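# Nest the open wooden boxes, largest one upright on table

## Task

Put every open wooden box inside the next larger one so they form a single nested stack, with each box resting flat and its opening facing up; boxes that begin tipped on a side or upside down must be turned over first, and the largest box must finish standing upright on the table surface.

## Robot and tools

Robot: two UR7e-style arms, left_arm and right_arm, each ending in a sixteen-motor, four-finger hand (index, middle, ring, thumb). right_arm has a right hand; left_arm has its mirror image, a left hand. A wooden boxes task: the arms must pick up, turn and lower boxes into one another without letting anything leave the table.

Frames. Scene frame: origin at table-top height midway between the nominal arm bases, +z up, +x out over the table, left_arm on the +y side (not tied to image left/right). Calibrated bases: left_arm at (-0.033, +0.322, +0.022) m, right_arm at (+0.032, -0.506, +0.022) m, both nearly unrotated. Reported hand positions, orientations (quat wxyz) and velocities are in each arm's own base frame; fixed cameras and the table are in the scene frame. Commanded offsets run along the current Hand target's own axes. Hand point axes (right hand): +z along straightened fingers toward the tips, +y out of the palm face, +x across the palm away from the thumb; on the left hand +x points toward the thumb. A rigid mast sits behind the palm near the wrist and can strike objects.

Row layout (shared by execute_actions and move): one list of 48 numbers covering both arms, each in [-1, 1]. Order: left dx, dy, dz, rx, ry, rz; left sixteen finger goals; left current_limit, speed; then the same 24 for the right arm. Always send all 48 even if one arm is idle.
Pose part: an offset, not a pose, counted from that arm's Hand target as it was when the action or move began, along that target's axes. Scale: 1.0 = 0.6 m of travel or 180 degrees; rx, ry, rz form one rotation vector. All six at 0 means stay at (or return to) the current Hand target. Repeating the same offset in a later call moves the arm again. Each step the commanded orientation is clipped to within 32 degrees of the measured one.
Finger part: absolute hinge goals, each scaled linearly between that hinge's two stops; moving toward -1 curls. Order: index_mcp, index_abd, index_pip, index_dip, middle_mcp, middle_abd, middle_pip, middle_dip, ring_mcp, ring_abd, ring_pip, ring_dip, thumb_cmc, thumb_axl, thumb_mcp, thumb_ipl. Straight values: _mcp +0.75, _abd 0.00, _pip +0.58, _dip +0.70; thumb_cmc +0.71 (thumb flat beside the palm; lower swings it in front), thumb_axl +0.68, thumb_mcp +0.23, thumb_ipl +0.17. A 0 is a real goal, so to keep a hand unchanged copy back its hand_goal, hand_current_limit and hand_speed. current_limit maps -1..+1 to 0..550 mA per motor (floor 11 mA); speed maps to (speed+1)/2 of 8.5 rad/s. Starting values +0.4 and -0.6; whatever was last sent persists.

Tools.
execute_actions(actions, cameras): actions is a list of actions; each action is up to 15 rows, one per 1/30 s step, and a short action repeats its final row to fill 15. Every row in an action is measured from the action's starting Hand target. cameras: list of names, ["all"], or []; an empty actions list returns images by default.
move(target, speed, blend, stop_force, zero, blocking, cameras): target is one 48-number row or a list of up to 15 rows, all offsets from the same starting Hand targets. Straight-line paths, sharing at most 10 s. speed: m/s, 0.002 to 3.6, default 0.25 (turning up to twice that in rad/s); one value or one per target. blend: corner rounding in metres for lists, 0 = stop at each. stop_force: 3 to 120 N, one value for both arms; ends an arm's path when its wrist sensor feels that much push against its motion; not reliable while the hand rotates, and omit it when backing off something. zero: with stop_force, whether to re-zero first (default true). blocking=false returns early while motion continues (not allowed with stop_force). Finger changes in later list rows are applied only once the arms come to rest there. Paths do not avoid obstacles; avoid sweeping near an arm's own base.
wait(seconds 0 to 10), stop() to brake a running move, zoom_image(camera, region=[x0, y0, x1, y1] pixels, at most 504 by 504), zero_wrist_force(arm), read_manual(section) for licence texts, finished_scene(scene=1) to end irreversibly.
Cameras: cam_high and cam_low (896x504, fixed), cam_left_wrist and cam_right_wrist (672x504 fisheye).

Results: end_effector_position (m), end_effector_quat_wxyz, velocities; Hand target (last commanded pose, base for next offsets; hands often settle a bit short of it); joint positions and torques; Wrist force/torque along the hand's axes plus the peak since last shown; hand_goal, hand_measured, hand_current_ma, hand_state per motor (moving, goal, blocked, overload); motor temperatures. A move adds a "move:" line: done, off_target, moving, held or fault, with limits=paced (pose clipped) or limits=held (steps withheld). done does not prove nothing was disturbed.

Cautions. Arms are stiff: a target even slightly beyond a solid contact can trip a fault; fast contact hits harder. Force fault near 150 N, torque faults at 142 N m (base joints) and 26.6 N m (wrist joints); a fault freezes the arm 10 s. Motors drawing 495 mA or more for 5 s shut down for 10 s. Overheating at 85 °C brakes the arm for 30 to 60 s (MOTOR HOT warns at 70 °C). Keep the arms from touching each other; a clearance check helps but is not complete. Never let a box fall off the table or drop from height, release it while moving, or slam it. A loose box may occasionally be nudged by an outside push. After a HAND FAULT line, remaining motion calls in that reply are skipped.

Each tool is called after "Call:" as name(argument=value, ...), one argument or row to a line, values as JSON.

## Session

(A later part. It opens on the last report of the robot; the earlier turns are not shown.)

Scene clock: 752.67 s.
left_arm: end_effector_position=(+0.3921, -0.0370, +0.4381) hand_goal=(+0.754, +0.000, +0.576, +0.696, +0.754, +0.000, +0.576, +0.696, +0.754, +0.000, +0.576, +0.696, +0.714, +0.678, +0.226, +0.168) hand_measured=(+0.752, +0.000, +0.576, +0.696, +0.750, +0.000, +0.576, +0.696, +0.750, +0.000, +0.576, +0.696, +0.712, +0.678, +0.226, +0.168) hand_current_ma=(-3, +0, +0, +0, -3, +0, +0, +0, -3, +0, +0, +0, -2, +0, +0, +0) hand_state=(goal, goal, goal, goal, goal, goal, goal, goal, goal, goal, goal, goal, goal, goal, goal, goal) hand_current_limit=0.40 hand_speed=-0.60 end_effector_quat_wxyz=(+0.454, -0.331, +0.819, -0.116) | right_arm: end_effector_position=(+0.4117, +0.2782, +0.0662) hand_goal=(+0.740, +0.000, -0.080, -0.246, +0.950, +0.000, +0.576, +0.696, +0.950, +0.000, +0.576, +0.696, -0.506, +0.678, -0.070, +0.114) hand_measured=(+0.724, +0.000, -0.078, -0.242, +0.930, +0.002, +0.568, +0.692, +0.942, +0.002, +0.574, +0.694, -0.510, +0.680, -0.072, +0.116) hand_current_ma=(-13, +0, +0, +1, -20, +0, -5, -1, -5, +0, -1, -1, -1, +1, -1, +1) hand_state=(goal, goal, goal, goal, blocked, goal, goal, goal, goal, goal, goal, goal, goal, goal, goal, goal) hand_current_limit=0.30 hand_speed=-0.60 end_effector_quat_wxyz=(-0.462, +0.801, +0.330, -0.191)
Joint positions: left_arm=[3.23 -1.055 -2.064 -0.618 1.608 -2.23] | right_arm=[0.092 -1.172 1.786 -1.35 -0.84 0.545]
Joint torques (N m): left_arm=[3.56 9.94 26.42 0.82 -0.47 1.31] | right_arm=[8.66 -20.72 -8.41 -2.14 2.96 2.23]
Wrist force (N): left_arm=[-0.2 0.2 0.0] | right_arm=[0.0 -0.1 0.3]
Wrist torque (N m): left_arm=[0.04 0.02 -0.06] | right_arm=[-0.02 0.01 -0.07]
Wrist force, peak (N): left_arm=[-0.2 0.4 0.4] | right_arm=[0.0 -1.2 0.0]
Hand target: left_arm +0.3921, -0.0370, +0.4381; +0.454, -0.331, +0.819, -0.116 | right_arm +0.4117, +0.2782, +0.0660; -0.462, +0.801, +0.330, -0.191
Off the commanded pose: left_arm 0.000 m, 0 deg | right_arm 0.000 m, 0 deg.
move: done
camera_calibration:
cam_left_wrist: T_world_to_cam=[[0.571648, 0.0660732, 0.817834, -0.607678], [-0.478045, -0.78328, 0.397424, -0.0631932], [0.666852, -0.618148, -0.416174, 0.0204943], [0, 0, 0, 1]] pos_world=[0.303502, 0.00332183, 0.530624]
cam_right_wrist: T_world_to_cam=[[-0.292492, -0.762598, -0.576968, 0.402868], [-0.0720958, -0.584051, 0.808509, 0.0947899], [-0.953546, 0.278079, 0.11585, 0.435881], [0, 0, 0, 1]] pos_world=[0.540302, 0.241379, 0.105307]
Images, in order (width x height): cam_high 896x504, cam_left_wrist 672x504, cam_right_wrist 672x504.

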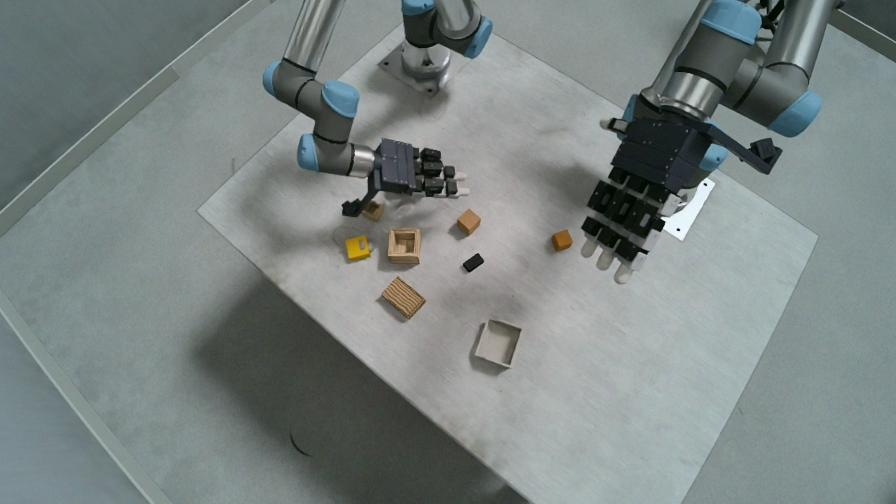

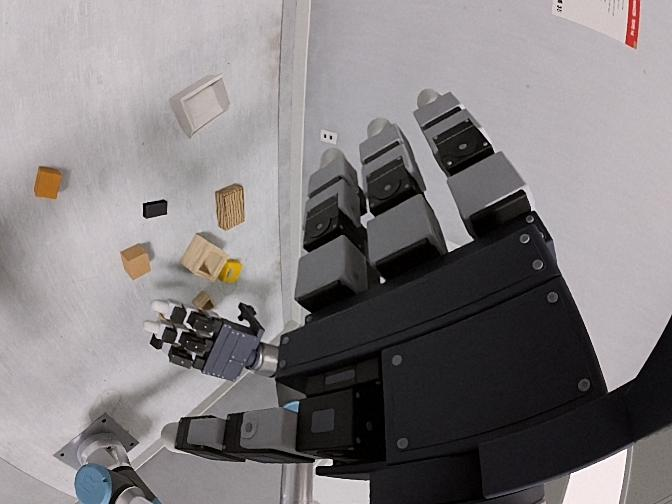

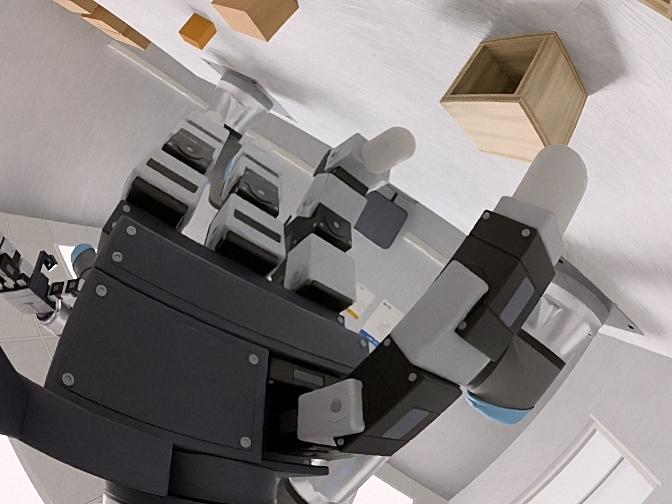

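Call:
move(
  target=[0,0,0,0,0,0,0.754,0,0.576,0.696,0.754,0,0.576,0.696,0.754,0,0.576,0.696,0.714,0.678,0.226,0.168,0.4,-0.6,0,0.0714,0.0413,0,0,0,0.74,0,-0.08,-0.246,0.95,0,0.576,0.696,0.95,0,0.576,0.696,-0.507,0.678,-0.07,0.1135,0.3,-0.6],
  speed=0.06,
  stop_force=6,
  cameras=["cam_right_wrist","cam_high","cam_low"],
)

Call:
zoom_image(
  camera="cam_right_wrist",
  region=[340, 0, 672, 240],
)

Call:
zoom_image(
  camera="cam_low",
  region=[350, 190, 490, 270],
)

Scene clock: 767.90 s.
left_arm: end_effector_position=(+0.3921, -0.0370, +0.4381) hand_goal=(+0.754, +0.000, +0.576, +0.696, +0.754, +0.000, +0.576, +0.696, +0.754, +0.000, +0.576, +0.696, +0.714, +0.678, +0.226, +0.168) hand_measured=(+0.752, +0.000, +0.576, +0.696, +0.750, +0.000, +0.576, +0.696, +0.750, +0.000, +0.576, +0.696, +0.712, +0.678, +0.226, +0.168) hand_current_ma=(-3, +0, +0, +0, -3, +0, +0, +0, -3, +0, +0, +0, -2, +0, +0, +0) hand_state=(goal, goal, goal, goal, goal, goal, goal, goal, goal, goal, goal, goal, goal, goal, goal, goal) hand_current_limit=0.40 hand_speed=-0.60 end_effector_quat_wxyz=(+0.454, -0.331, +0.819, -0.116) | right_arm: end_effector_position=(+0.4117, +0.2782, +0.0165) hand_goal=(+0.740, +0.000, -0.080, -0.246, +0.950, +0.000, +0.576, +0.696, +0.950, +0.000, +0.576, +0.696, -0.506, +0.678, -0.070, +0.114) hand_measured=(+0.724, +0.000, -0.078, -0.242, +0.930, +0.002, +0.568, +0.692, +0.942, +0.002, +0.574, +0.694, -0.510, +0.680, -0.072, +0.116) hand_current_ma=(-13, +0, +0, +1, -20, +0, -5, -1, -5, +0, -1, -1, -1, +1, -1, +1) hand_state=(goal, goal, goal, goal, blocked, goal, goal, goal, goal, goal, goal, goal, goal, goal, goal, goal) hand_current_limit=0.30 hand_speed=-0.60 end_effector_quat_wxyz=(-0.462, +0.801, +0.330, -0.191)
Joint positions: left_arm=[3.23 -1.055 -2.064 -0.618 1.608 -2.23] | right_arm=[0.092 -1.098 1.829 -1.468 -0.84 0.545]
Joint torques (N m): left_arm=[4.17 9.2 27.71 0.79 -0.39 1.44] | right_arm=[8.75 -21.46 -6.63 -2.29 3.11 2.12]
Wrist force (N): left_arm=[-0.2 -0.4 0.3] | right_arm=[0.0 -0.3 0.3]
Wrist torque (N m): left_arm=[-0.08 0.04 -0.04] | right_arm=[-0.04 0.03 -0.06]
Wrist force, peak (N): left_arm=[-0.4 0.2 0.4] | right_arm=[0.0 -0.8 0.4]
Hand target: left_arm +0.3921, -0.0370, +0.4381; +0.454, -0.331, +0.819, -0.116 | right_arm +0.4117, +0.2782, +0.0165; -0.462, +0.801, +0.330, -0.191
Off the commanded pose: left_arm 0.000 m, 0 deg | right_arm 0.000 m, 0 deg.
move: done
camera_calibration:
cam_right_wrist: T_world_to_cam=[[-0.29249, -0.762582, -0.576991, 0.374189], [-0.0721037, -0.584073, 0.808492, 0.134983], [-0.953546, 0.278079, 0.11585, 0.441639], [0, 0, 0, 1]] pos_world=[0.540302, 0.241379, 0.0556068]
Images, in order (width x height): cam_high 896x504, cam_low 896x504, cam_right_wrist 672x504.

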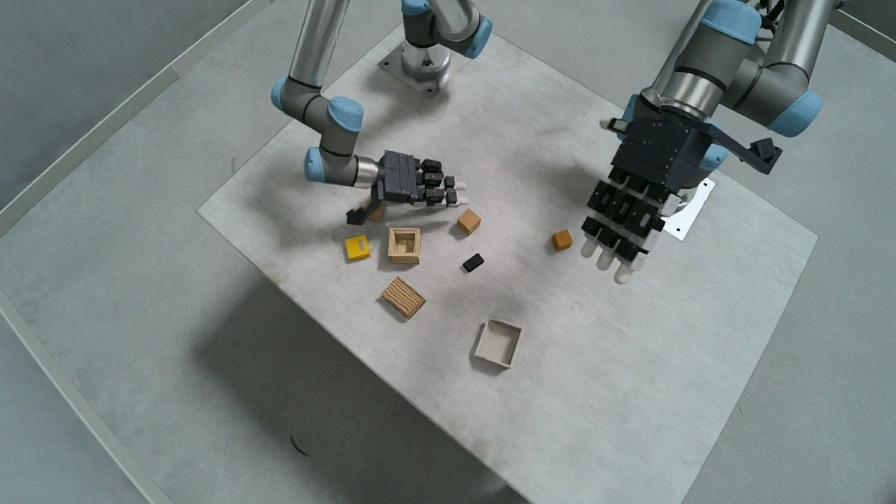

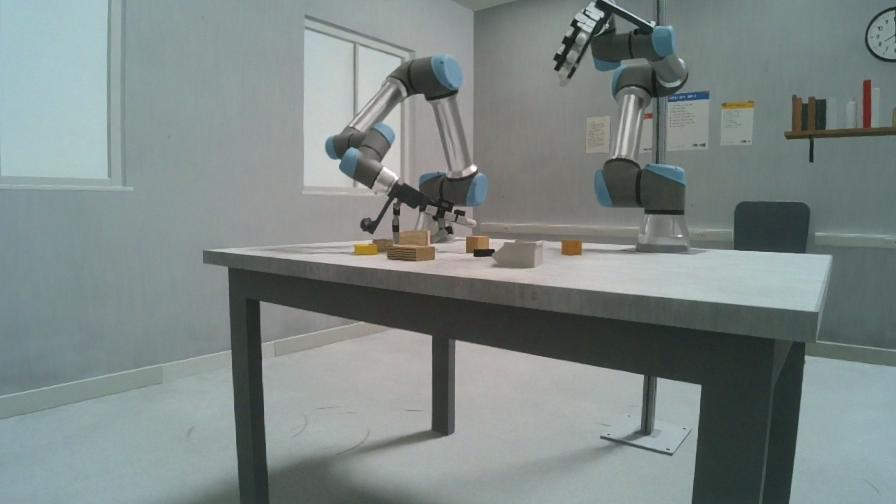

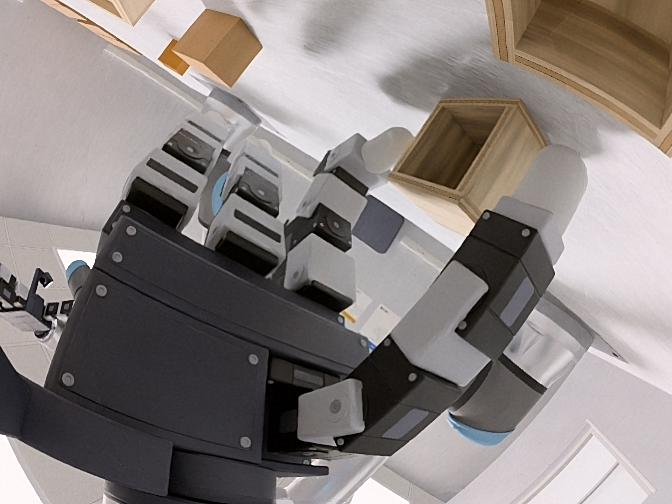

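Scaled by 1.518 from the camera's 672x504 image, which has a finer 960x720 frame.

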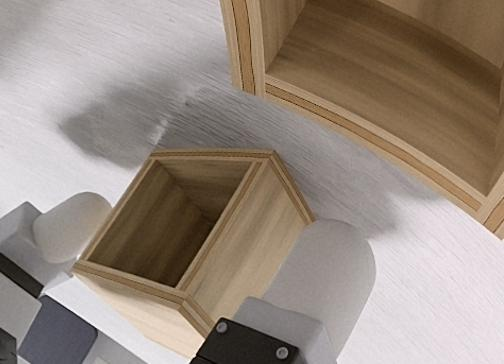

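Scaled by 3.600 from the camera's 896x504 image, which has a finer 1280x720 frame.

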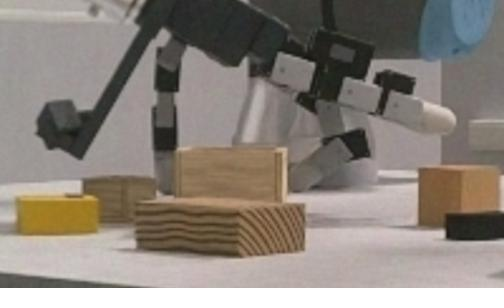

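Call:
move(
  target=[0,0,0,0,0,0,0.754,0,0.576,0.696,0.754,0,0.576,0.696,0.754,0,0.576,0.696,0.714,0.678,0.226,0.168,0.4,-0.6,0.005,-0.0025,0.0043,0,0,0,0.74,0,-0.08,-0.246,0.95,0,0.576,0.696,0.95,0,0.576,0.696,-0.507,0.678,-0.07,0.1135,0.3,-0.6],
  speed=0.05,
)

Call:
move(
  target=[0,0,0,0,0,0,0.754,0,0.576,0.696,0.754,0,0.576,0.696,0.754,0,0.576,0.696,0.714,0.678,0.226,0.168,0.4,-0.6,0,0,0,0,0,0,0.60,0,-0.08,-0.246,0.95,0,0.576,0.696,0.95,0,0.576,0.696,-0.507,0.678,-0.21,0.1135,0.3,-0.85],
  speed=0.05,
)

Call:
wait(
  seconds=0.8,
)

Call:
move(
  target=[0,0,0,0,0,0,0.754,0,0.576,0.696,0.754,0,0.576,0.696,0.754,0,0.576,0.696,0.714,0.678,0.226,0.168,0.4,-0.6,0,0,0,0,0,0,0.50,0,-0.08,-0.246,0.95,0,0.576,0.696,0.95,0,0.576,0.696,-0.507,0.678,-0.32,0.1135,0.3,-0.92],
  speed=0.05,
)

Call:
wait(
  seconds=1.2,
  cameras=["cam_right_wrist","cam_high"],
)

Call:
zoom_image(
  camera="cam_right_wrist",
  region=[340, 0, 672, 240],
)

Scene clock: 782.83 s.
left_arm: end_effector_position=(+0.3921, -0.0370, +0.4381) hand_goal=(+0.754, +0.000, +0.576, +0.696, +0.754, +0.000, +0.576, +0.696, +0.754, +0.000, +0.576, +0.696, +0.714, +0.678, +0.226, +0.168) hand_measured=(+0.752, +0.000, +0.576, +0.696, +0.750, +0.000, +0.576, +0.696, +0.750, +0.000, +0.576, +0.696, +0.712, +0.678, +0.226, +0.168) hand_current_ma=(-3, +0, +0, +0, -3, +0, +0, +0, -3, +0, +0, +0, -2, +0, +0, +0) hand_state=(goal, goal, goal, goal, goal, goal, goal, goal, goal, goal, goal, goal, goal, goal, goal, goal) hand_current_limit=0.40 hand_speed=-0.60 end_effector_quat_wxyz=(+0.454, -0.331, +0.819, -0.116) | right_arm: end_effector_position=(+0.4117, +0.2822, +0.0165) hand_goal=(+0.740, +0.000, -0.080, -0.246, +0.950, +0.000, +0.576, +0.696, +0.950, +0.000, +0.576, +0.696, -0.506, +0.678, -0.070, +0.114) hand_measured=(+0.724, +0.000, -0.078, -0.242, +0.930, +0.002, +0.568, +0.692, +0.942, +0.002, +0.574, +0.694, -0.510, +0.680, -0.072, +0.116) hand_current_ma=(-13, +0, +0, +1, -20, +0, -5, -1, -5, +0, -1, -1, -1, +1, -1, +1) hand_state=(goal, goal, goal, goal, blocked, goal, goal, goal, goal, goal, goal, goal, goal, goal, goal, goal) hand_current_limit=0.30 hand_speed=-0.60 end_effector_quat_wxyz=(-0.462, +0.801, +0.330, -0.191)
Joint positions: left_arm=[3.23 -1.055 -2.064 -0.618 1.608 -2.23] | right_arm=[0.099 -1.095 1.826 -1.472 -0.834 0.552]
Joint torques (N m): left_arm=[4.36 9.62 26.38 0.9 -0.13 1.29] | right_arm=[9.99 -22.17 -28.34 -2.16 3.19 2]
Wrist force (N): left_arm=[-0.1 0.2 0.2] | right_arm=[-0.1 -0.3 0.4]
Wrist torque (N m): left_arm=[0.01 0.02 -0.04] | right_arm=[-0.06 0.03 -0.05]
Wrist force, peak (N): left_arm=[-0.4 -0.2 0.4] | right_arm=[0.1 -0.4 0.7]
Hand target: left_arm +0.3921, -0.0370, +0.4381; +0.454, -0.331, +0.819, -0.116 | right_arm +0.4117, +0.2824, +0.0165; -0.462, +0.801, +0.330, -0.191
Off the commanded pose: left_arm 0.000 m, 0 deg | right_arm 0.000 m, 0 deg.
move: done

Scene clock: 783.37 s.
left_arm: end_effector_position=(+0.3921, -0.0370, +0.4381) hand_goal=(+0.754, +0.000, +0.576, +0.696, +0.754, +0.000, +0.576, +0.696, +0.754, +0.000, +0.576, +0.696, +0.714, +0.678, +0.226, +0.168) hand_measured=(+0.752, +0.000, +0.576, +0.696, +0.750, +0.000, +0.576, +0.696, +0.750, +0.000, +0.576, +0.696, +0.712, +0.678, +0.226, +0.168) hand_current_ma=(-3, +0, +0, +0, -3, +0, +0, +0, -3, +0, +0, +0, -2, +0, +0, +0) hand_state=(goal, goal, goal, goal, goal, goal, goal, goal, goal, goal, goal, goal, goal, goal, goal, goal) hand_current_limit=0.40 hand_speed=-0.60 end_effector_quat_wxyz=(+0.454, -0.331, +0.819, -0.116) | right_arm: end_effector_position=(+0.4117, +0.2824, +0.0165) hand_goal=(+0.600, +0.000, -0.080, -0.246, +0.950, +0.000, +0.576, +0.696, +0.950, +0.000, +0.576, +0.696, -0.506, +0.678, -0.210, +0.114) hand_measured=(+0.600, +0.000, -0.078, -0.242, +0.930, +0.002, +0.568, +0.692, +0.942, +0.002, +0.574, +0.694, -0.510, +0.680, -0.188, +0.118) hand_current_ma=(+0, +0, +1, +1, -20, +0, -5, -1, -5, +0, -1, -1, -1, +0, +33, +2) hand_state=(goal, goal, goal, goal, blocked, goal, goal, goal, goal, goal, goal, goal, goal, goal, blocked, goal) hand_current_limit=0.30 hand_speed=-0.85 end_effector_quat_wxyz=(-0.462, +0.801, +0.330, -0.191)
Joint positions: left_arm=[3.23 -1.055 -2.064 -0.618 1.608 -2.23] | right_arm=[0.099 -1.095 1.826 -1.472 -0.834 0.552]
Joint torques (N m): left_arm=[3.87 9.86 26.33 0.95 -0.24 1.37] | right_arm=[9.41 -21.9 -26.49 -2.35 3.16 1.99]
Wrist force (N): left_arm=[-0.4 -0.3 -0.1] | right_arm=[-0.3 -0.5 0.2]
Wrist torque (N m): left_arm=[-0.03 0.06 -0.06] | right_arm=[-0.07 0.05 -0.08]
Wrist force, peak (N): left_arm=[-0.5 -0.2 0.4] | right_arm=[0.3 -0.6 0.6]
Hand target: left_arm +0.3921, -0.0370, +0.4381; +0.454, -0.331, +0.819, -0.116 | right_arm +0.4117, +0.2824, +0.0165; -0.462, +0.801, +0.330, -0.191
Off the commanded pose: left_arm 0.000 m, 0 deg | right_arm 0.000 m, 0 deg.
move: done

Scene clock: 784.17 s.
left_arm: end_effector_position=(+0.3921, -0.0370, +0.4381) hand_goal=(+0.754, +0.000, +0.576, +0.696, +0.754, +0.000, +0.576, +0.696, +0.754, +0.000, +0.576, +0.696, +0.714, +0.678, +0.226, +0.168) hand_measured=(+0.752, +0.000, +0.576, +0.696, +0.750, +0.000, +0.576, +0.696, +0.750, +0.000, +0.576, +0.696, +0.712, +0.678, +0.226, +0.168) hand_current_ma=(-3, +0, +0, +0, -3, +0, +0, +0, -3, +0, +0, +0, -2, +0, +0, +0) hand_state=(goal, goal, goal, goal, goal, goal, goal, goal, goal, goal, goal, goal, goal, goal, goal, goal) hand_current_limit=0.40 hand_speed=-0.60 end_effector_quat_wxyz=(+0.454, -0.331, +0.819, -0.116) | right_arm: end_effector_position=(+0.4117, +0.2824, +0.0165) hand_goal=(+0.600, +0.000, -0.080, -0.246, +0.950, +0.000, +0.576, +0.696, +0.950, +0.000, +0.576, +0.696, -0.506, +0.678, -0.210, +0.114) hand_measured=(+0.600, +0.000, -0.078, -0.242, +0.930, +0.002, +0.568, +0.692, +0.942, +0.002, +0.574, +0.694, -0.510, +0.680, -0.188, +0.118) hand_current_ma=(+0, +0, +1, +1, -20, +0, -5, -1, -5, +0, -1, -1, -1, +0, +33, +3) hand_state=(goal, goal, goal, goal, blocked, goal, goal, goal, goal, goal, goal, goal, goal, goal, blocked, goal) hand_current_limit=0.30 hand_speed=-0.85 end_effector_quat_wxyz=(-0.462, +0.801, +0.330, -0.191)
Joint positions: left_arm=[3.23 -1.055 -2.064 -0.618 1.608 -2.23] | right_arm=[0.099 -1.095 1.826 -1.472 -0.834 0.552]
Joint torques (N m): left_arm=[4.55 10.64 26.44 1 -0.18 1.53] | right_arm=[10.06 -22.11 -26.34 -2.13 3.01 2.03]
Wrist force (N): left_arm=[-0.6 -0.2 0.1] | right_arm=[-0.2 -0.4 -0.1]
Wrist torque (N m): left_arm=[-0.03 0.08 -0.08] | right_arm=[-0.03 0.04 -0.06]
Wrist force, peak (N): left_arm=[-0.6 -0.2 0.1] | right_arm=[-0.1 -0.7 0.0]
Hand target: left_arm +0.3921, -0.0370, +0.4381; +0.454, -0.331, +0.819, -0.116 | right_arm +0.4117, +0.2824, +0.0165; -0.462, +0.801, +0.330, -0.191
Off the commanded pose: left_arm 0.000 m, 0 deg | right_arm 0.000 m, 0 deg.
wait: 0.80 s; at rest by 0.17 s

Scene clock: 784.77 s.
left_arm: end_effector_position=(+0.3921, -0.0370, +0.4381) hand_goal=(+0.754, +0.000, +0.576, +0.696, +0.754, +0.000, +0.576, +0.696, +0.754, +0.000, +0.576, +0.696, +0.714, +0.678, +0.226, +0.168) hand_measured=(+0.752, +0.000, +0.576, +0.696, +0.750, +0.000, +0.576, +0.696, +0.750, +0.000, +0.576, +0.696, +0.712, +0.678, +0.226, +0.168) hand_current_ma=(-3, +0, +0, +0, -3, +0, +0, +0, -3, +0, +0, +0, -2, +0, +0, +0) hand_state=(goal, goal, goal, goal, goal, goal, goal, goal, goal, goal, goal, goal, goal, goal, goal, goal) hand_current_limit=0.40 hand_speed=-0.60 end_effector_quat_wxyz=(+0.454, -0.331, +0.819, -0.116) | right_arm: end_effector_position=(+0.4117, +0.2824, +0.0166) hand_goal=(+0.500, +0.000, -0.080, -0.246, +0.950, +0.000, +0.576, +0.696, +0.950, +0.000, +0.576, +0.696, -0.506, +0.678, -0.320, +0.114) hand_measured=(+0.590, +0.000, -0.066, -0.250, +0.930, +0.002, +0.568, +0.692, +0.942, +0.002, +0.574, +0.694, -0.510, +0.680, -0.206, +0.140) hand_current_ma=(+220, +0, +10, -1, -20, +0, -5, -1, -5, +0, -1, -1, -1, +0, +357, +44) hand_state=(blocked, goal, goal, goal, blocked, goal, goal, goal, goal, goal, goal, goal, goal, goal, blocked, blocked) hand_current_limit=0.30 hand_speed=-0.92 end_effector_quat_wxyz=(-0.462, +0.801, +0.330, -0.191)
Joint positions: left_arm=[3.23 -1.055 -2.064 -0.618 1.608 -2.23] | right_arm=[0.099 -1.095 1.826 -1.472 -0.834 0.552]
Joint torques (N m): left_arm=[4.22 10.18 25.89 0.89 -0.19 1.51] | right_arm=[8.77 -22.05 -26.1 -2.02 2.73 1.82]
Wrist force (N): left_arm=[-0.2 0.0 0.2] | right_arm=[-0.2 -2.8 -1.7]
Wrist torque (N m): left_arm=[-0.01 0.04 -0.05] | right_arm=[-0.05 -0.01 -0.02]
Wrist force, peak (N): left_arm=[-0.5 0.0 -0.1] | right_arm=[-0.1 -3.5 -1.7]
Hand target: left_arm +0.3921, -0.0370, +0.4381; +0.454, -0.331, +0.819, -0.116 | right_arm +0.4117, +0.2824, +0.0165; -0.462, +0.801, +0.330, -0.191
Off the commanded pose: left_arm 0.000 m, 0 deg | right_arm 0.000 m, 0 deg.
move: done

Scene clock: 785.97 s.
left_arm: end_effector_position=(+0.3921, -0.0370, +0.4381) hand_goal=(+0.754, +0.000, +0.576, +0.696, +0.754, +0.000, +0.576, +0.696, +0.754, +0.000, +0.576, +0.696, +0.714, +0.678, +0.226, +0.168) hand_measured=(+0.752, +0.000, +0.576, +0.696, +0.750, +0.000, +0.576, +0.696, +0.750, +0.000, +0.576, +0.696, +0.712, +0.678, +0.226, +0.168) hand_current_ma=(-3, +0, +0, +0, -3, +0, +0, +0, -3, +0, +0, +0, -2, +0, +0, +0) hand_state=(goal, goal, goal, goal, goal, goal, goal, goal, goal, goal, goal, goal, goal, goal, goal, goal) hand_current_limit=0.40 hand_speed=-0.60 end_effector_quat_wxyz=(+0.454, -0.331, +0.819, -0.116) | right_arm: end_effector_position=(+0.4117, +0.2824, +0.0166) hand_goal=(+0.500, +0.000, -0.080, -0.246, +0.950, +0.000, +0.576, +0.696, +0.950, +0.000, +0.576, +0.696, -0.506, +0.678, -0.320, +0.114) hand_measured=(+0.590, +0.000, -0.066, -0.250, +0.930, +0.002, +0.568, +0.692, +0.942, +0.002, +0.574, +0.694, -0.510, +0.680, -0.206, +0.140) hand_current_ma=(+220, +0, +10, -1, -20, +0, -5, -1, -5, +0, -1, -1, -1, +0, +357, +44) hand_state=(blocked, goal, goal, goal, blocked, goal, goal, goal, goal, goal, goal, goal, goal, goal, blocked, blocked) hand_current_limit=0.30 hand_speed=-0.92 end_effector_quat_wxyz=(-0.462, +0.801, +0.330, -0.191)
Joint positions: left_arm=[3.23 -1.055 -2.064 -0.618 1.608 -2.23] | right_arm=[0.099 -1.095 1.826 -1.472 -0.834 0.552]
Joint torques (N m): left_arm=[4.2 9.81 25.92 0.82 -0.17 1.31] | right_arm=[8.93 -21.78 -23.12 -2.22 2.26 1.46]
Wrist force (N): left_arm=[-0.3 0.0 0.3] | right_arm=[0.0 -3.2 -1.7]
Wrist torque (N m): left_arm=[-0.02 0.05 -0.06] | right_arm=[-0.09 -0.03 0.00]
Wrist force, peak (N): left_arm=[-0.2 -0.1 0.6] | right_arm=[-0.1 -3.2 -1.9]
Hand target: left_arm +0.3921, -0.0370, +0.4381; +0.454, -0.331, +0.819, -0.116 | right_arm +0.4117, +0.2824, +0.0165; -0.462, +0.801, +0.330, -0.191
Off the commanded pose: left_arm 0.000 m, 0 deg | right_arm 0.000 m, 0 deg.
wait: 1.20 s; at rest by 0.17 s
camera_calibration:
cam_right_wrist: T_world_to_cam=[[-0.29249, -0.762582, -0.576991, 0.377468], [-0.0721037, -0.584073, 0.808492, 0.137495], [-0.953546, 0.278079, 0.11585, 0.440443], [0, 0, 0, 1]] pos_world=[0.540302, 0.245679, 0.0556068]
Images, in order (width x height): cam_high 896x504, cam_right_wrist 672x504.

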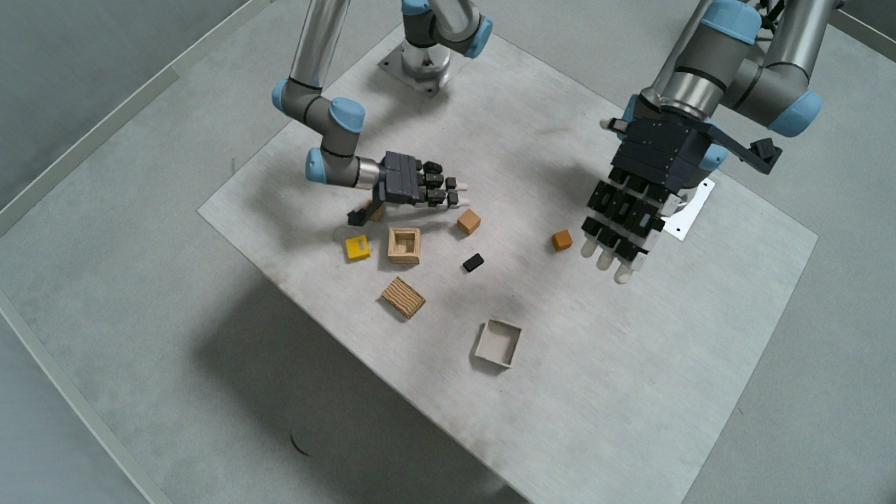

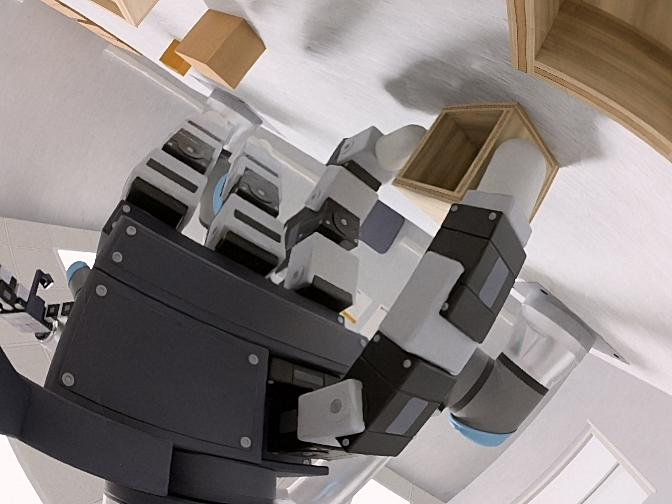

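Scaled by 1.518 from the camera's 672x504 image, which has a finer 960x720 frame.

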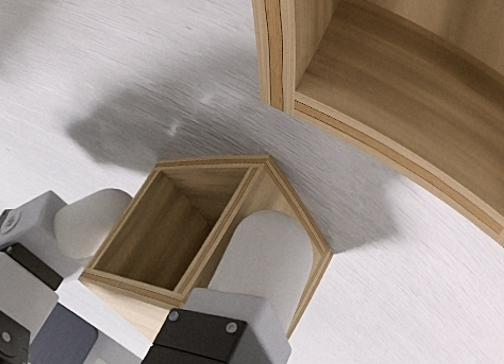

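Call:
move(
  target=[0,0,0,0,0,0,0.754,0,0.576,0.696,0.754,0,0.576,0.696,0.754,0,0.576,0.696,0.714,0.678,0.226,0.168,0.4,-0.6,0,-0.1929,-0.1114,0,0,0,0.50,0,-0.08,-0.246,0.95,0,0.576,0.696,0.95,0,0.576,0.696,-0.507,0.678,-0.32,0.1135,0.3,-0.92],
  speed=0.1,
  cameras=["cam_right_wrist","cam_low","cam_left_wrist"],
)

Call:
zoom_image(
  camera="cam_right_wrist",
  region=[340, 0, 672, 240],
)

Call:
zoom_image(
  camera="cam_low",
  region=[380, 120, 500, 220],
)

Scene clock: 793.00 s.
left_arm: end_effector_position=(+0.3921, -0.0370, +0.4381) hand_goal=(+0.754, +0.000, +0.576, +0.696, +0.754, +0.000, +0.576, +0.696, +0.754, +0.000, +0.576, +0.696, +0.714, +0.678, +0.226, +0.168) hand_measured=(+0.752, +0.000, +0.576, +0.696, +0.750, +0.000, +0.576, +0.696, +0.750, +0.000, +0.576, +0.696, +0.712, +0.678, +0.226, +0.168) hand_current_ma=(-3, +0, +0, +0, -3, +0, +0, +0, -3, +0, +0, +0, -2, +0, +0, +0) hand_state=(goal, goal, goal, goal, goal, goal, goal, goal, goal, goal, goal, goal, goal, goal, goal, goal) hand_current_limit=0.40 hand_speed=-0.60 end_effector_quat_wxyz=(+0.454, -0.331, +0.819, -0.116) | right_arm: end_effector_position=(+0.4118, +0.2825, +0.1501) hand_goal=(+0.500, +0.000, -0.080, -0.246, +0.950, +0.000, +0.576, +0.696, +0.950, +0.000, +0.576, +0.696, -0.506, +0.678, -0.320, +0.114) hand_measured=(+0.590, +0.000, -0.044, -0.230, +0.930, +0.002, +0.568, +0.692, +0.942, +0.002, +0.574, +0.694, -0.510, +0.680, -0.222, +0.140) hand_current_ma=(+217, +0, +48, +13, -20, +0, -5, -1, -5, +0, -1, -1, -1, +0, +348, +45) hand_state=(blocked, goal, blocked, goal, blocked, goal, goal, goal, goal, goal, goal, goal, goal, goal, blocked, blocked) hand_current_limit=0.30 hand_speed=-0.92 end_effector_quat_wxyz=(-0.462, +0.801, +0.330, -0.191)
Joint positions: left_arm=[3.23 -1.055 -2.064 -0.618 1.608 -2.23] | right_arm=[0.099 -1.267 1.677 -1.151 -0.834 0.552]
Joint torques (N m): left_arm=[4.95 9.87 26.28 1.03 -0.14 1.42] | right_arm=[-8.42 -42.02 -29.27 1.22 -1.24 -2.15]
Wrist force (N): left_arm=[-0.3 -0.1 0.0] | right_arm=[-0.2 0.0 0.7]
Wrist torque (N m): left_arm=[-0.01 0.05 -0.06] | right_arm=[-0.05 0.04 -0.02]
Wrist force, peak (N): left_arm=[-0.6 0.0 0.2] | right_arm=[-0.1 -3.4 -1.8]
Hand target: left_arm +0.3921, -0.0370, +0.4381; +0.454, -0.331, +0.819, -0.116 | right_arm +0.4118, +0.2825, +0.1502; -0.462, +0.801, +0.330, -0.191
Off the commanded pose: left_arm 0.000 m, 0 deg | right_arm 0.000 m, 0 deg.
move: done
camera_calibration:
cam_left_wrist: T_world_to_cam=[[0.571648, 0.0660732, 0.817834, -0.607678], [-0.478045, -0.78328, 0.397424, -0.0631932], [0.666852, -0.618148, -0.416174, 0.0204943], [0, 0, 0, 1]] pos_world=[0.303502, 0.00332183, 0.530624]
cam_right_wrist: T_world_to_cam=[[-0.292368, -0.762665, -0.576944, 0.454518], [-0.0721035, -0.584007, 0.80854, 0.0295941], [-0.953584, 0.277991, 0.115754, 0.425009], [0, 0, 0, 1]] pos_world=[0.540302, 0.245779, 0.189107]
Images, in order (width x height): cam_low 896x504, cam_left_wrist 672x504, cam_right_wrist 672x504.

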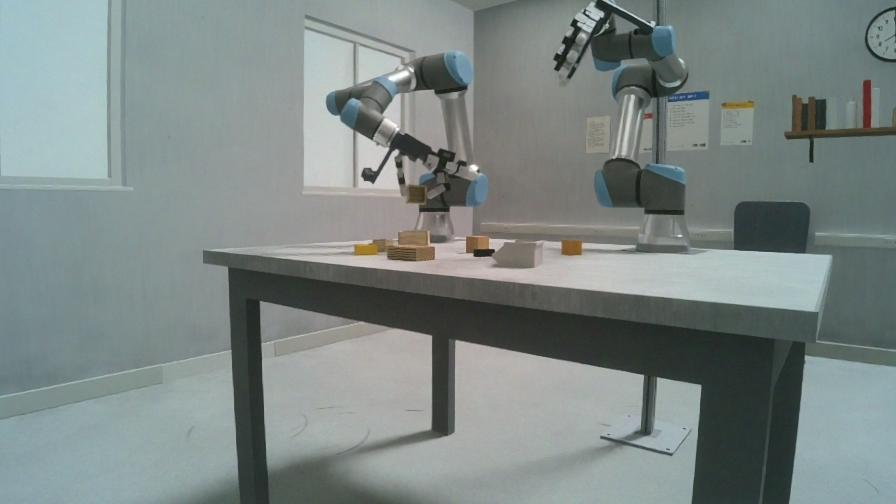

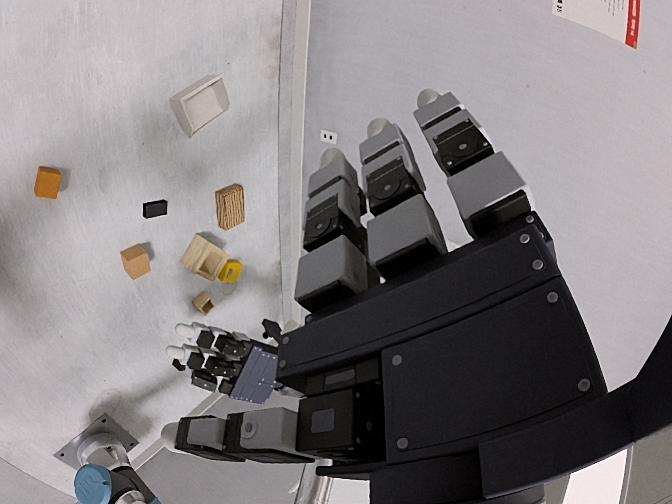

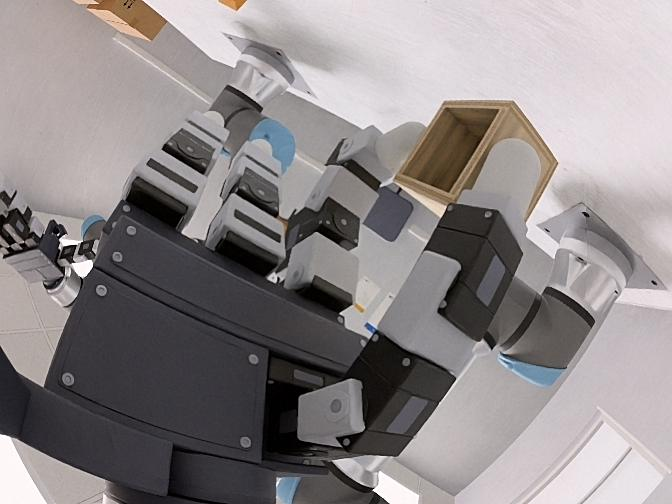

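Scaled by 1.518 from the camera's 672x504 image, which has a finer 960x720 frame.

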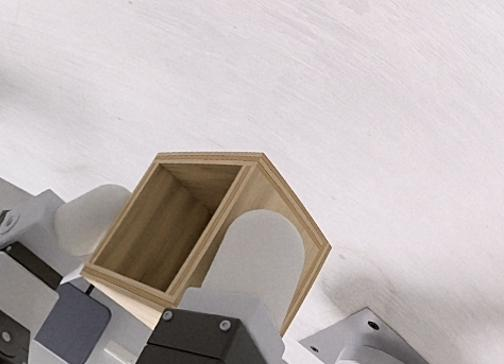

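Scaled by 4.200 from the camera's 896x504 image, which has a finer 1280x720 frame.

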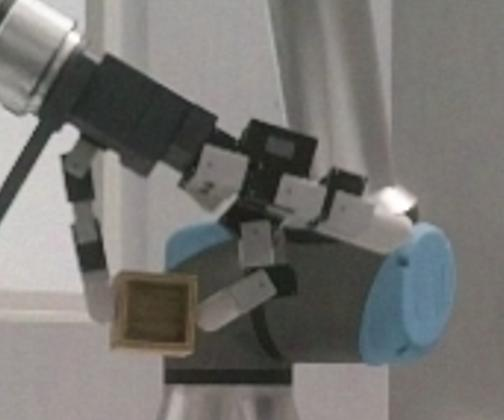

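Call:
move(
  target=[0,0,0,0,0,0,0.754,0,0.576,0.696,0.754,0,0.576,0.696,0.754,0,0.576,0.696,0.714,0.678,0.226,0.168,0.4,-0.6,0.0033,-0.0807,0.1398,0.1265,0.2382,0.0774,0.50,0,-0.08,-0.246,0.95,0,0.576,0.696,0.95,0,0.576,0.696,-0.507,0.678,-0.32,0.1135,0.3,-0.92],
  speed=0.2,
  cameras=["cam_right_wrist","cam_low"],
)

Scene clock: 823.93 s.
left_arm: end_effector_position=(+0.3921, -0.0370, +0.4381) hand_goal=(+0.754, +0.000, +0.576, +0.696, +0.754, +0.000, +0.576, +0.696, +0.754, +0.000, +0.576, +0.696, +0.714, +0.678, +0.226, +0.168) hand_measured=(+0.752, +0.000, +0.576, +0.696, +0.750, +0.000, +0.576, +0.696, +0.750, +0.000, +0.576, +0.696, +0.712, +0.678, +0.226, +0.168) hand_current_ma=(-3, +0, +0, +0, -3, +0, +0, +0, -3, +0, +0, +0, -2, +0, +0, +0) hand_state=(goal, goal, goal, goal, goal, goal, goal, goal, goal, goal, goal, goal, goal, goal, goal, goal) hand_current_limit=0.40 hand_speed=-0.60 end_effector_quat_wxyz=(+0.454, -0.331, +0.819, -0.116) | right_arm: end_effector_position=(+0.3448, +0.3520, +0.1504) hand_goal=(+0.500, +0.000, -0.080, -0.246, +0.950, +0.000, +0.576, +0.696, +0.950, +0.000, +0.576, +0.696, -0.506, +0.678, -0.320, +0.114) hand_measured=(+0.590, +0.000, -0.044, -0.230, +0.930, +0.002, +0.568, +0.692, +0.942, +0.002, +0.574, +0.694, -0.510, +0.680, -0.222, +0.140) hand_current_ma=(+217, +0, +48, +13, -20, +0, -5, -1, -5, +0, -1, -1, -1, +0, +348, +46) hand_state=(blocked, goal, blocked, goal, blocked, goal, goal, goal, goal, goal, goal, goal, goal, goal, blocked, blocked) hand_current_limit=0.30 hand_speed=-0.92 end_effector_quat_wxyz=(+0.681, -0.732, -0.012, +0.012)
Joint positions: left_arm=[3.23 -1.055 -2.064 -0.618 1.608 -2.23] | right_arm=[-0.009 -1.528 2.339 -1.842 -0.083 1.031]
Joint torques (N m): left_arm=[3.13 10.13 25.56 1.07 0.06 1.56] | right_arm=[9.14 -4.46 -6.62 -3.51 3.86 2.03]
Wrist force (N): left_arm=[-0.3 -0.3 -0.1] | right_arm=[0.2 -0.6 0.0]
Wrist torque (N m): left_arm=[-0.03 0.04 -0.05] | right_arm=[-0.23 0.01 -0.07]
Wrist force, peak (N): left_arm=[-0.5 0.1 0.3] | right_arm=[0.0 -1.0 0.7]
Hand target: left_arm +0.3921, -0.0370, +0.4381; +0.454, -0.331, +0.819, -0.116 | right_arm +0.3449, +0.3526, +0.1502; +0.669, -0.743, +0.000, +0.000
Off the commanded pose: left_arm 0.000 m, 0 deg | right_arm 0.001 m, 3 deg.
move: off_target (right_arm)
camera_calibration:
cam_right_wrist: T_world_to_cam=[[-0.743581, -0.0743849, -0.664495, 0.414646], [-0.438866, -0.695479, 0.568952, 0.266725], [-0.504464, 0.714686, 0.4845, -0.022213], [0, 0, 0, 1]] pos_world=[0.414174, 0.23222, 0.134539]
Images, in order (width x height): cam_low 896x504, cam_right_wrist 672x504.

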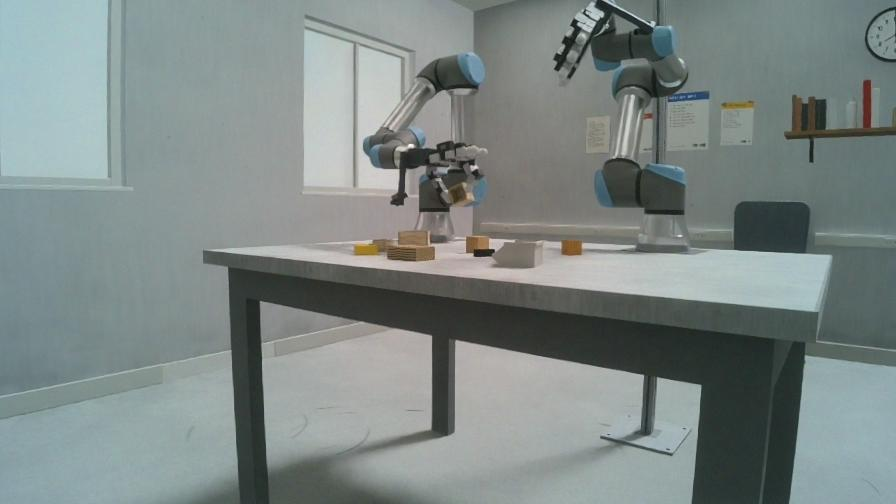

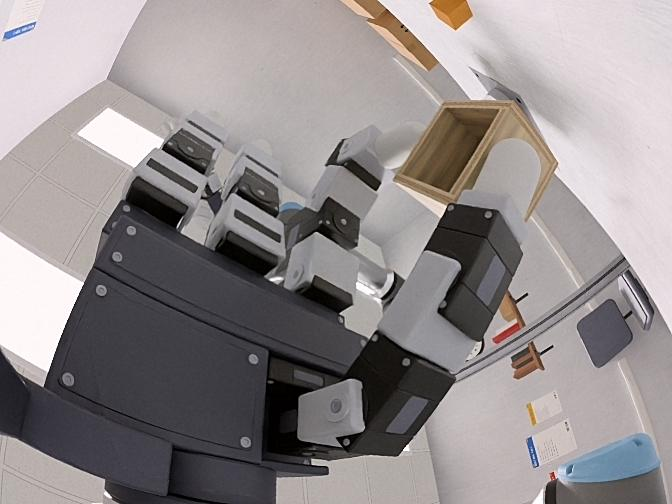

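Call:
move(
  target=[0,0,0,0,0,0,0.754,0,0.576,0.696,0.754,0,0.576,0.696,0.754,0,0.576,0.696,0.714,0.678,0.226,0.168,0.4,-0.6,0,0,0.0108,0,0,-0.5,0.50,0,-0.08,-0.246,0.95,0,0.576,0.696,0.95,0,0.576,0.696,-0.507,0.678,-0.32,0.1135,0.3,-0.92],
  speed=0.25,
  cameras=["all"],
)

Call:
zoom_image(
  camera="cam_low",
  region=[390, 120, 520, 250],
)

Call:
zoom_image(
  camera="cam_high",
  region=[380, 100, 500, 220],
)

Scene clock: 831.93 s.
left_arm: end_effector_position=(+0.3921, -0.0370, +0.4381) hand_goal=(+0.754, +0.000, +0.576, +0.696, +0.754, +0.000, +0.576, +0.696, +0.754, +0.000, +0.576, +0.696, +0.714, +0.678, +0.226, +0.168) hand_measured=(+0.752, +0.000, +0.576, +0.696, +0.750, +0.000, +0.576, +0.696, +0.750, +0.000, +0.576, +0.696, +0.712, +0.678, +0.226, +0.168) hand_current_ma=(-3, +0, +0, +0, -3, +0, +0, +0, -3, +0, +0, +0, -2, +0, +0, +0) hand_state=(goal, goal, goal, goal, goal, goal, goal, goal, goal, goal, goal, goal, goal, goal, goal, goal) hand_current_limit=0.40 hand_speed=-0.60 end_effector_quat_wxyz=(+0.454, -0.331, +0.819, -0.116) | right_arm: end_effector_position=(+0.3449, +0.3586, +0.1496) hand_goal=(+0.500, +0.000, -0.080, -0.246, +0.950, +0.000, +0.576, +0.696, +0.950, +0.000, +0.576, +0.696, -0.506, +0.678, -0.320, +0.114) hand_measured=(+0.590, +0.000, -0.044, -0.230, +0.946, +0.002, +0.572, +0.692, +0.946, +0.002, +0.574, +0.694, -0.498, +0.680, -0.222, +0.140) hand_current_ma=(+217, +0, +48, +13, -1, +0, -1, -1, -1, +0, -1, -1, +5, +1, +345, +46) hand_state=(blocked, goal, blocked, goal, goal, goal, goal, goal, goal, goal, goal, goal, goal, goal, blocked, blocked) hand_current_limit=0.30 hand_speed=-0.92 end_effector_quat_wxyz=(-0.475, +0.524, +0.527, +0.471)
Joint positions: left_arm=[3.23 -1.055 -2.064 -0.618 1.608 -2.23] | right_arm=[-0.005 -1.444 2.736 -2.752 -0.105 -0.11]
Joint torques (N m): left_arm=[3.1 9.84 26.06 1.06 0 1.41] | right_arm=[9.88 0 1.19 -3.94 4.22 2.02]
Wrist force (N): left_arm=[-0.3 0.0 0.3] | right_arm=[-3.3 -3.1 0.3]
Wrist torque (N m): left_arm=[-0.02 0.05 -0.06] | right_arm=[-0.45 0.34 -0.22]
Wrist force, peak (N): left_arm=[-0.6 0.3 0.1] | right_arm=[-3.9 -3.1 0.3]
Hand target: left_arm +0.3921, -0.0370, +0.4381; +0.454, -0.331, +0.819, -0.116 | right_arm +0.3449, +0.3591, +0.1495; -0.473, +0.526, +0.526, +0.473
Off the commanded pose: left_arm 0.000 m, 0 deg | right_arm 0.000 m, 0 deg.
move: done
camera_calibration:
cam_left_wrist: T_world_to_cam=[[0.571648, 0.0660732, 0.817834, -0.607678], [-0.478045, -0.78328, 0.397424, -0.0631932], [0.666852, -0.618148, -0.416174, 0.0204943], [0, 0, 0, 1]] pos_world=[0.303502, 0.00332183, 0.530624]
cam_right_wrist: T_world_to_cam=[[0.66737, -0.0744458, -0.740996, -0.0605717], [-0.513466, -0.766684, -0.38542, 0.465895], [-0.539417, 0.637694, -0.549887, 0.167968], [0, 0, 0, 1]] pos_world=[0.37025, 0.245572, 0.227046]

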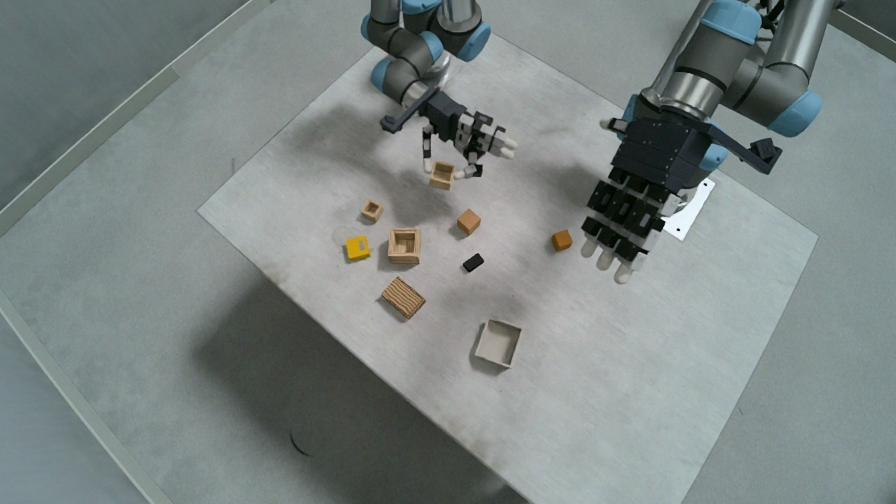

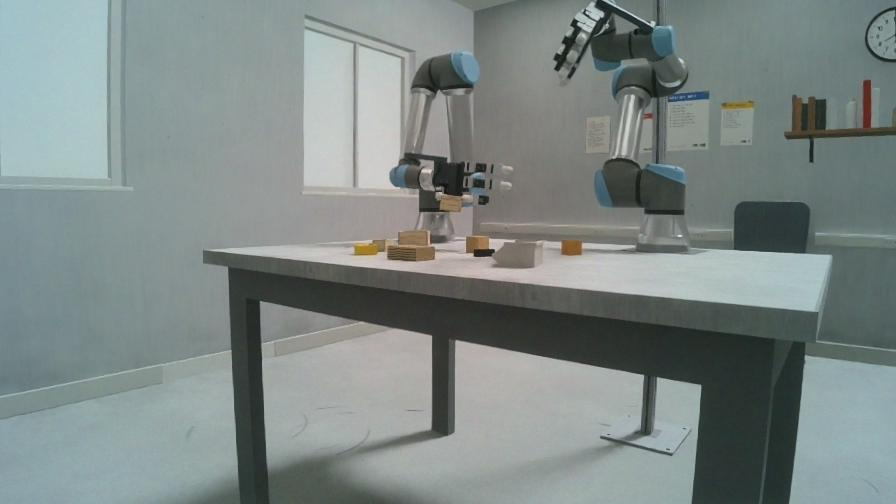

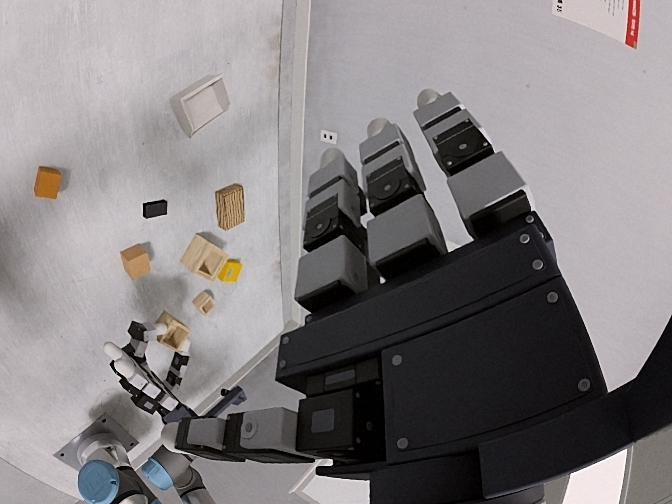

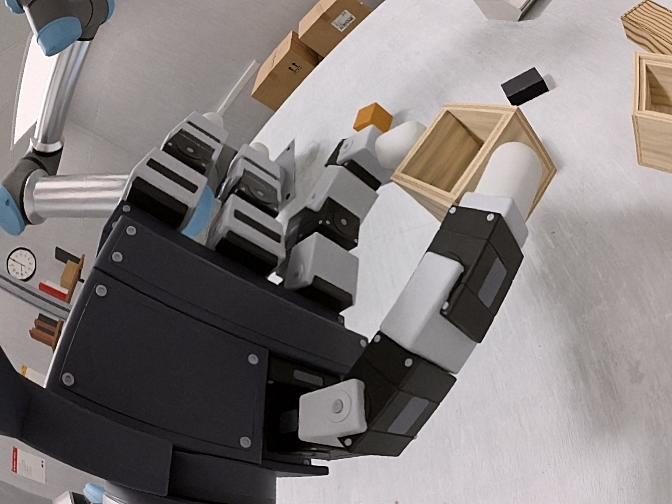

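Scaled by 3.877 from the camera's 896x504 image, which has a finer 1280x720 frame.

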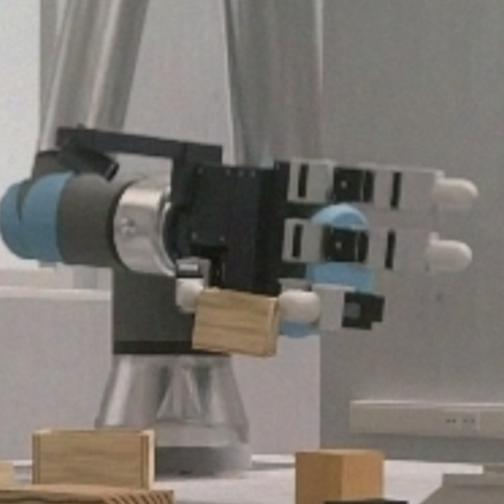

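Scaled by 4.200 from the camera's 896x504 image, which has a finer 1280x720 frame.

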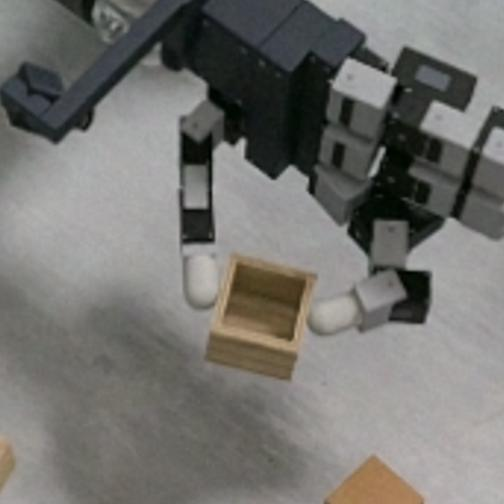

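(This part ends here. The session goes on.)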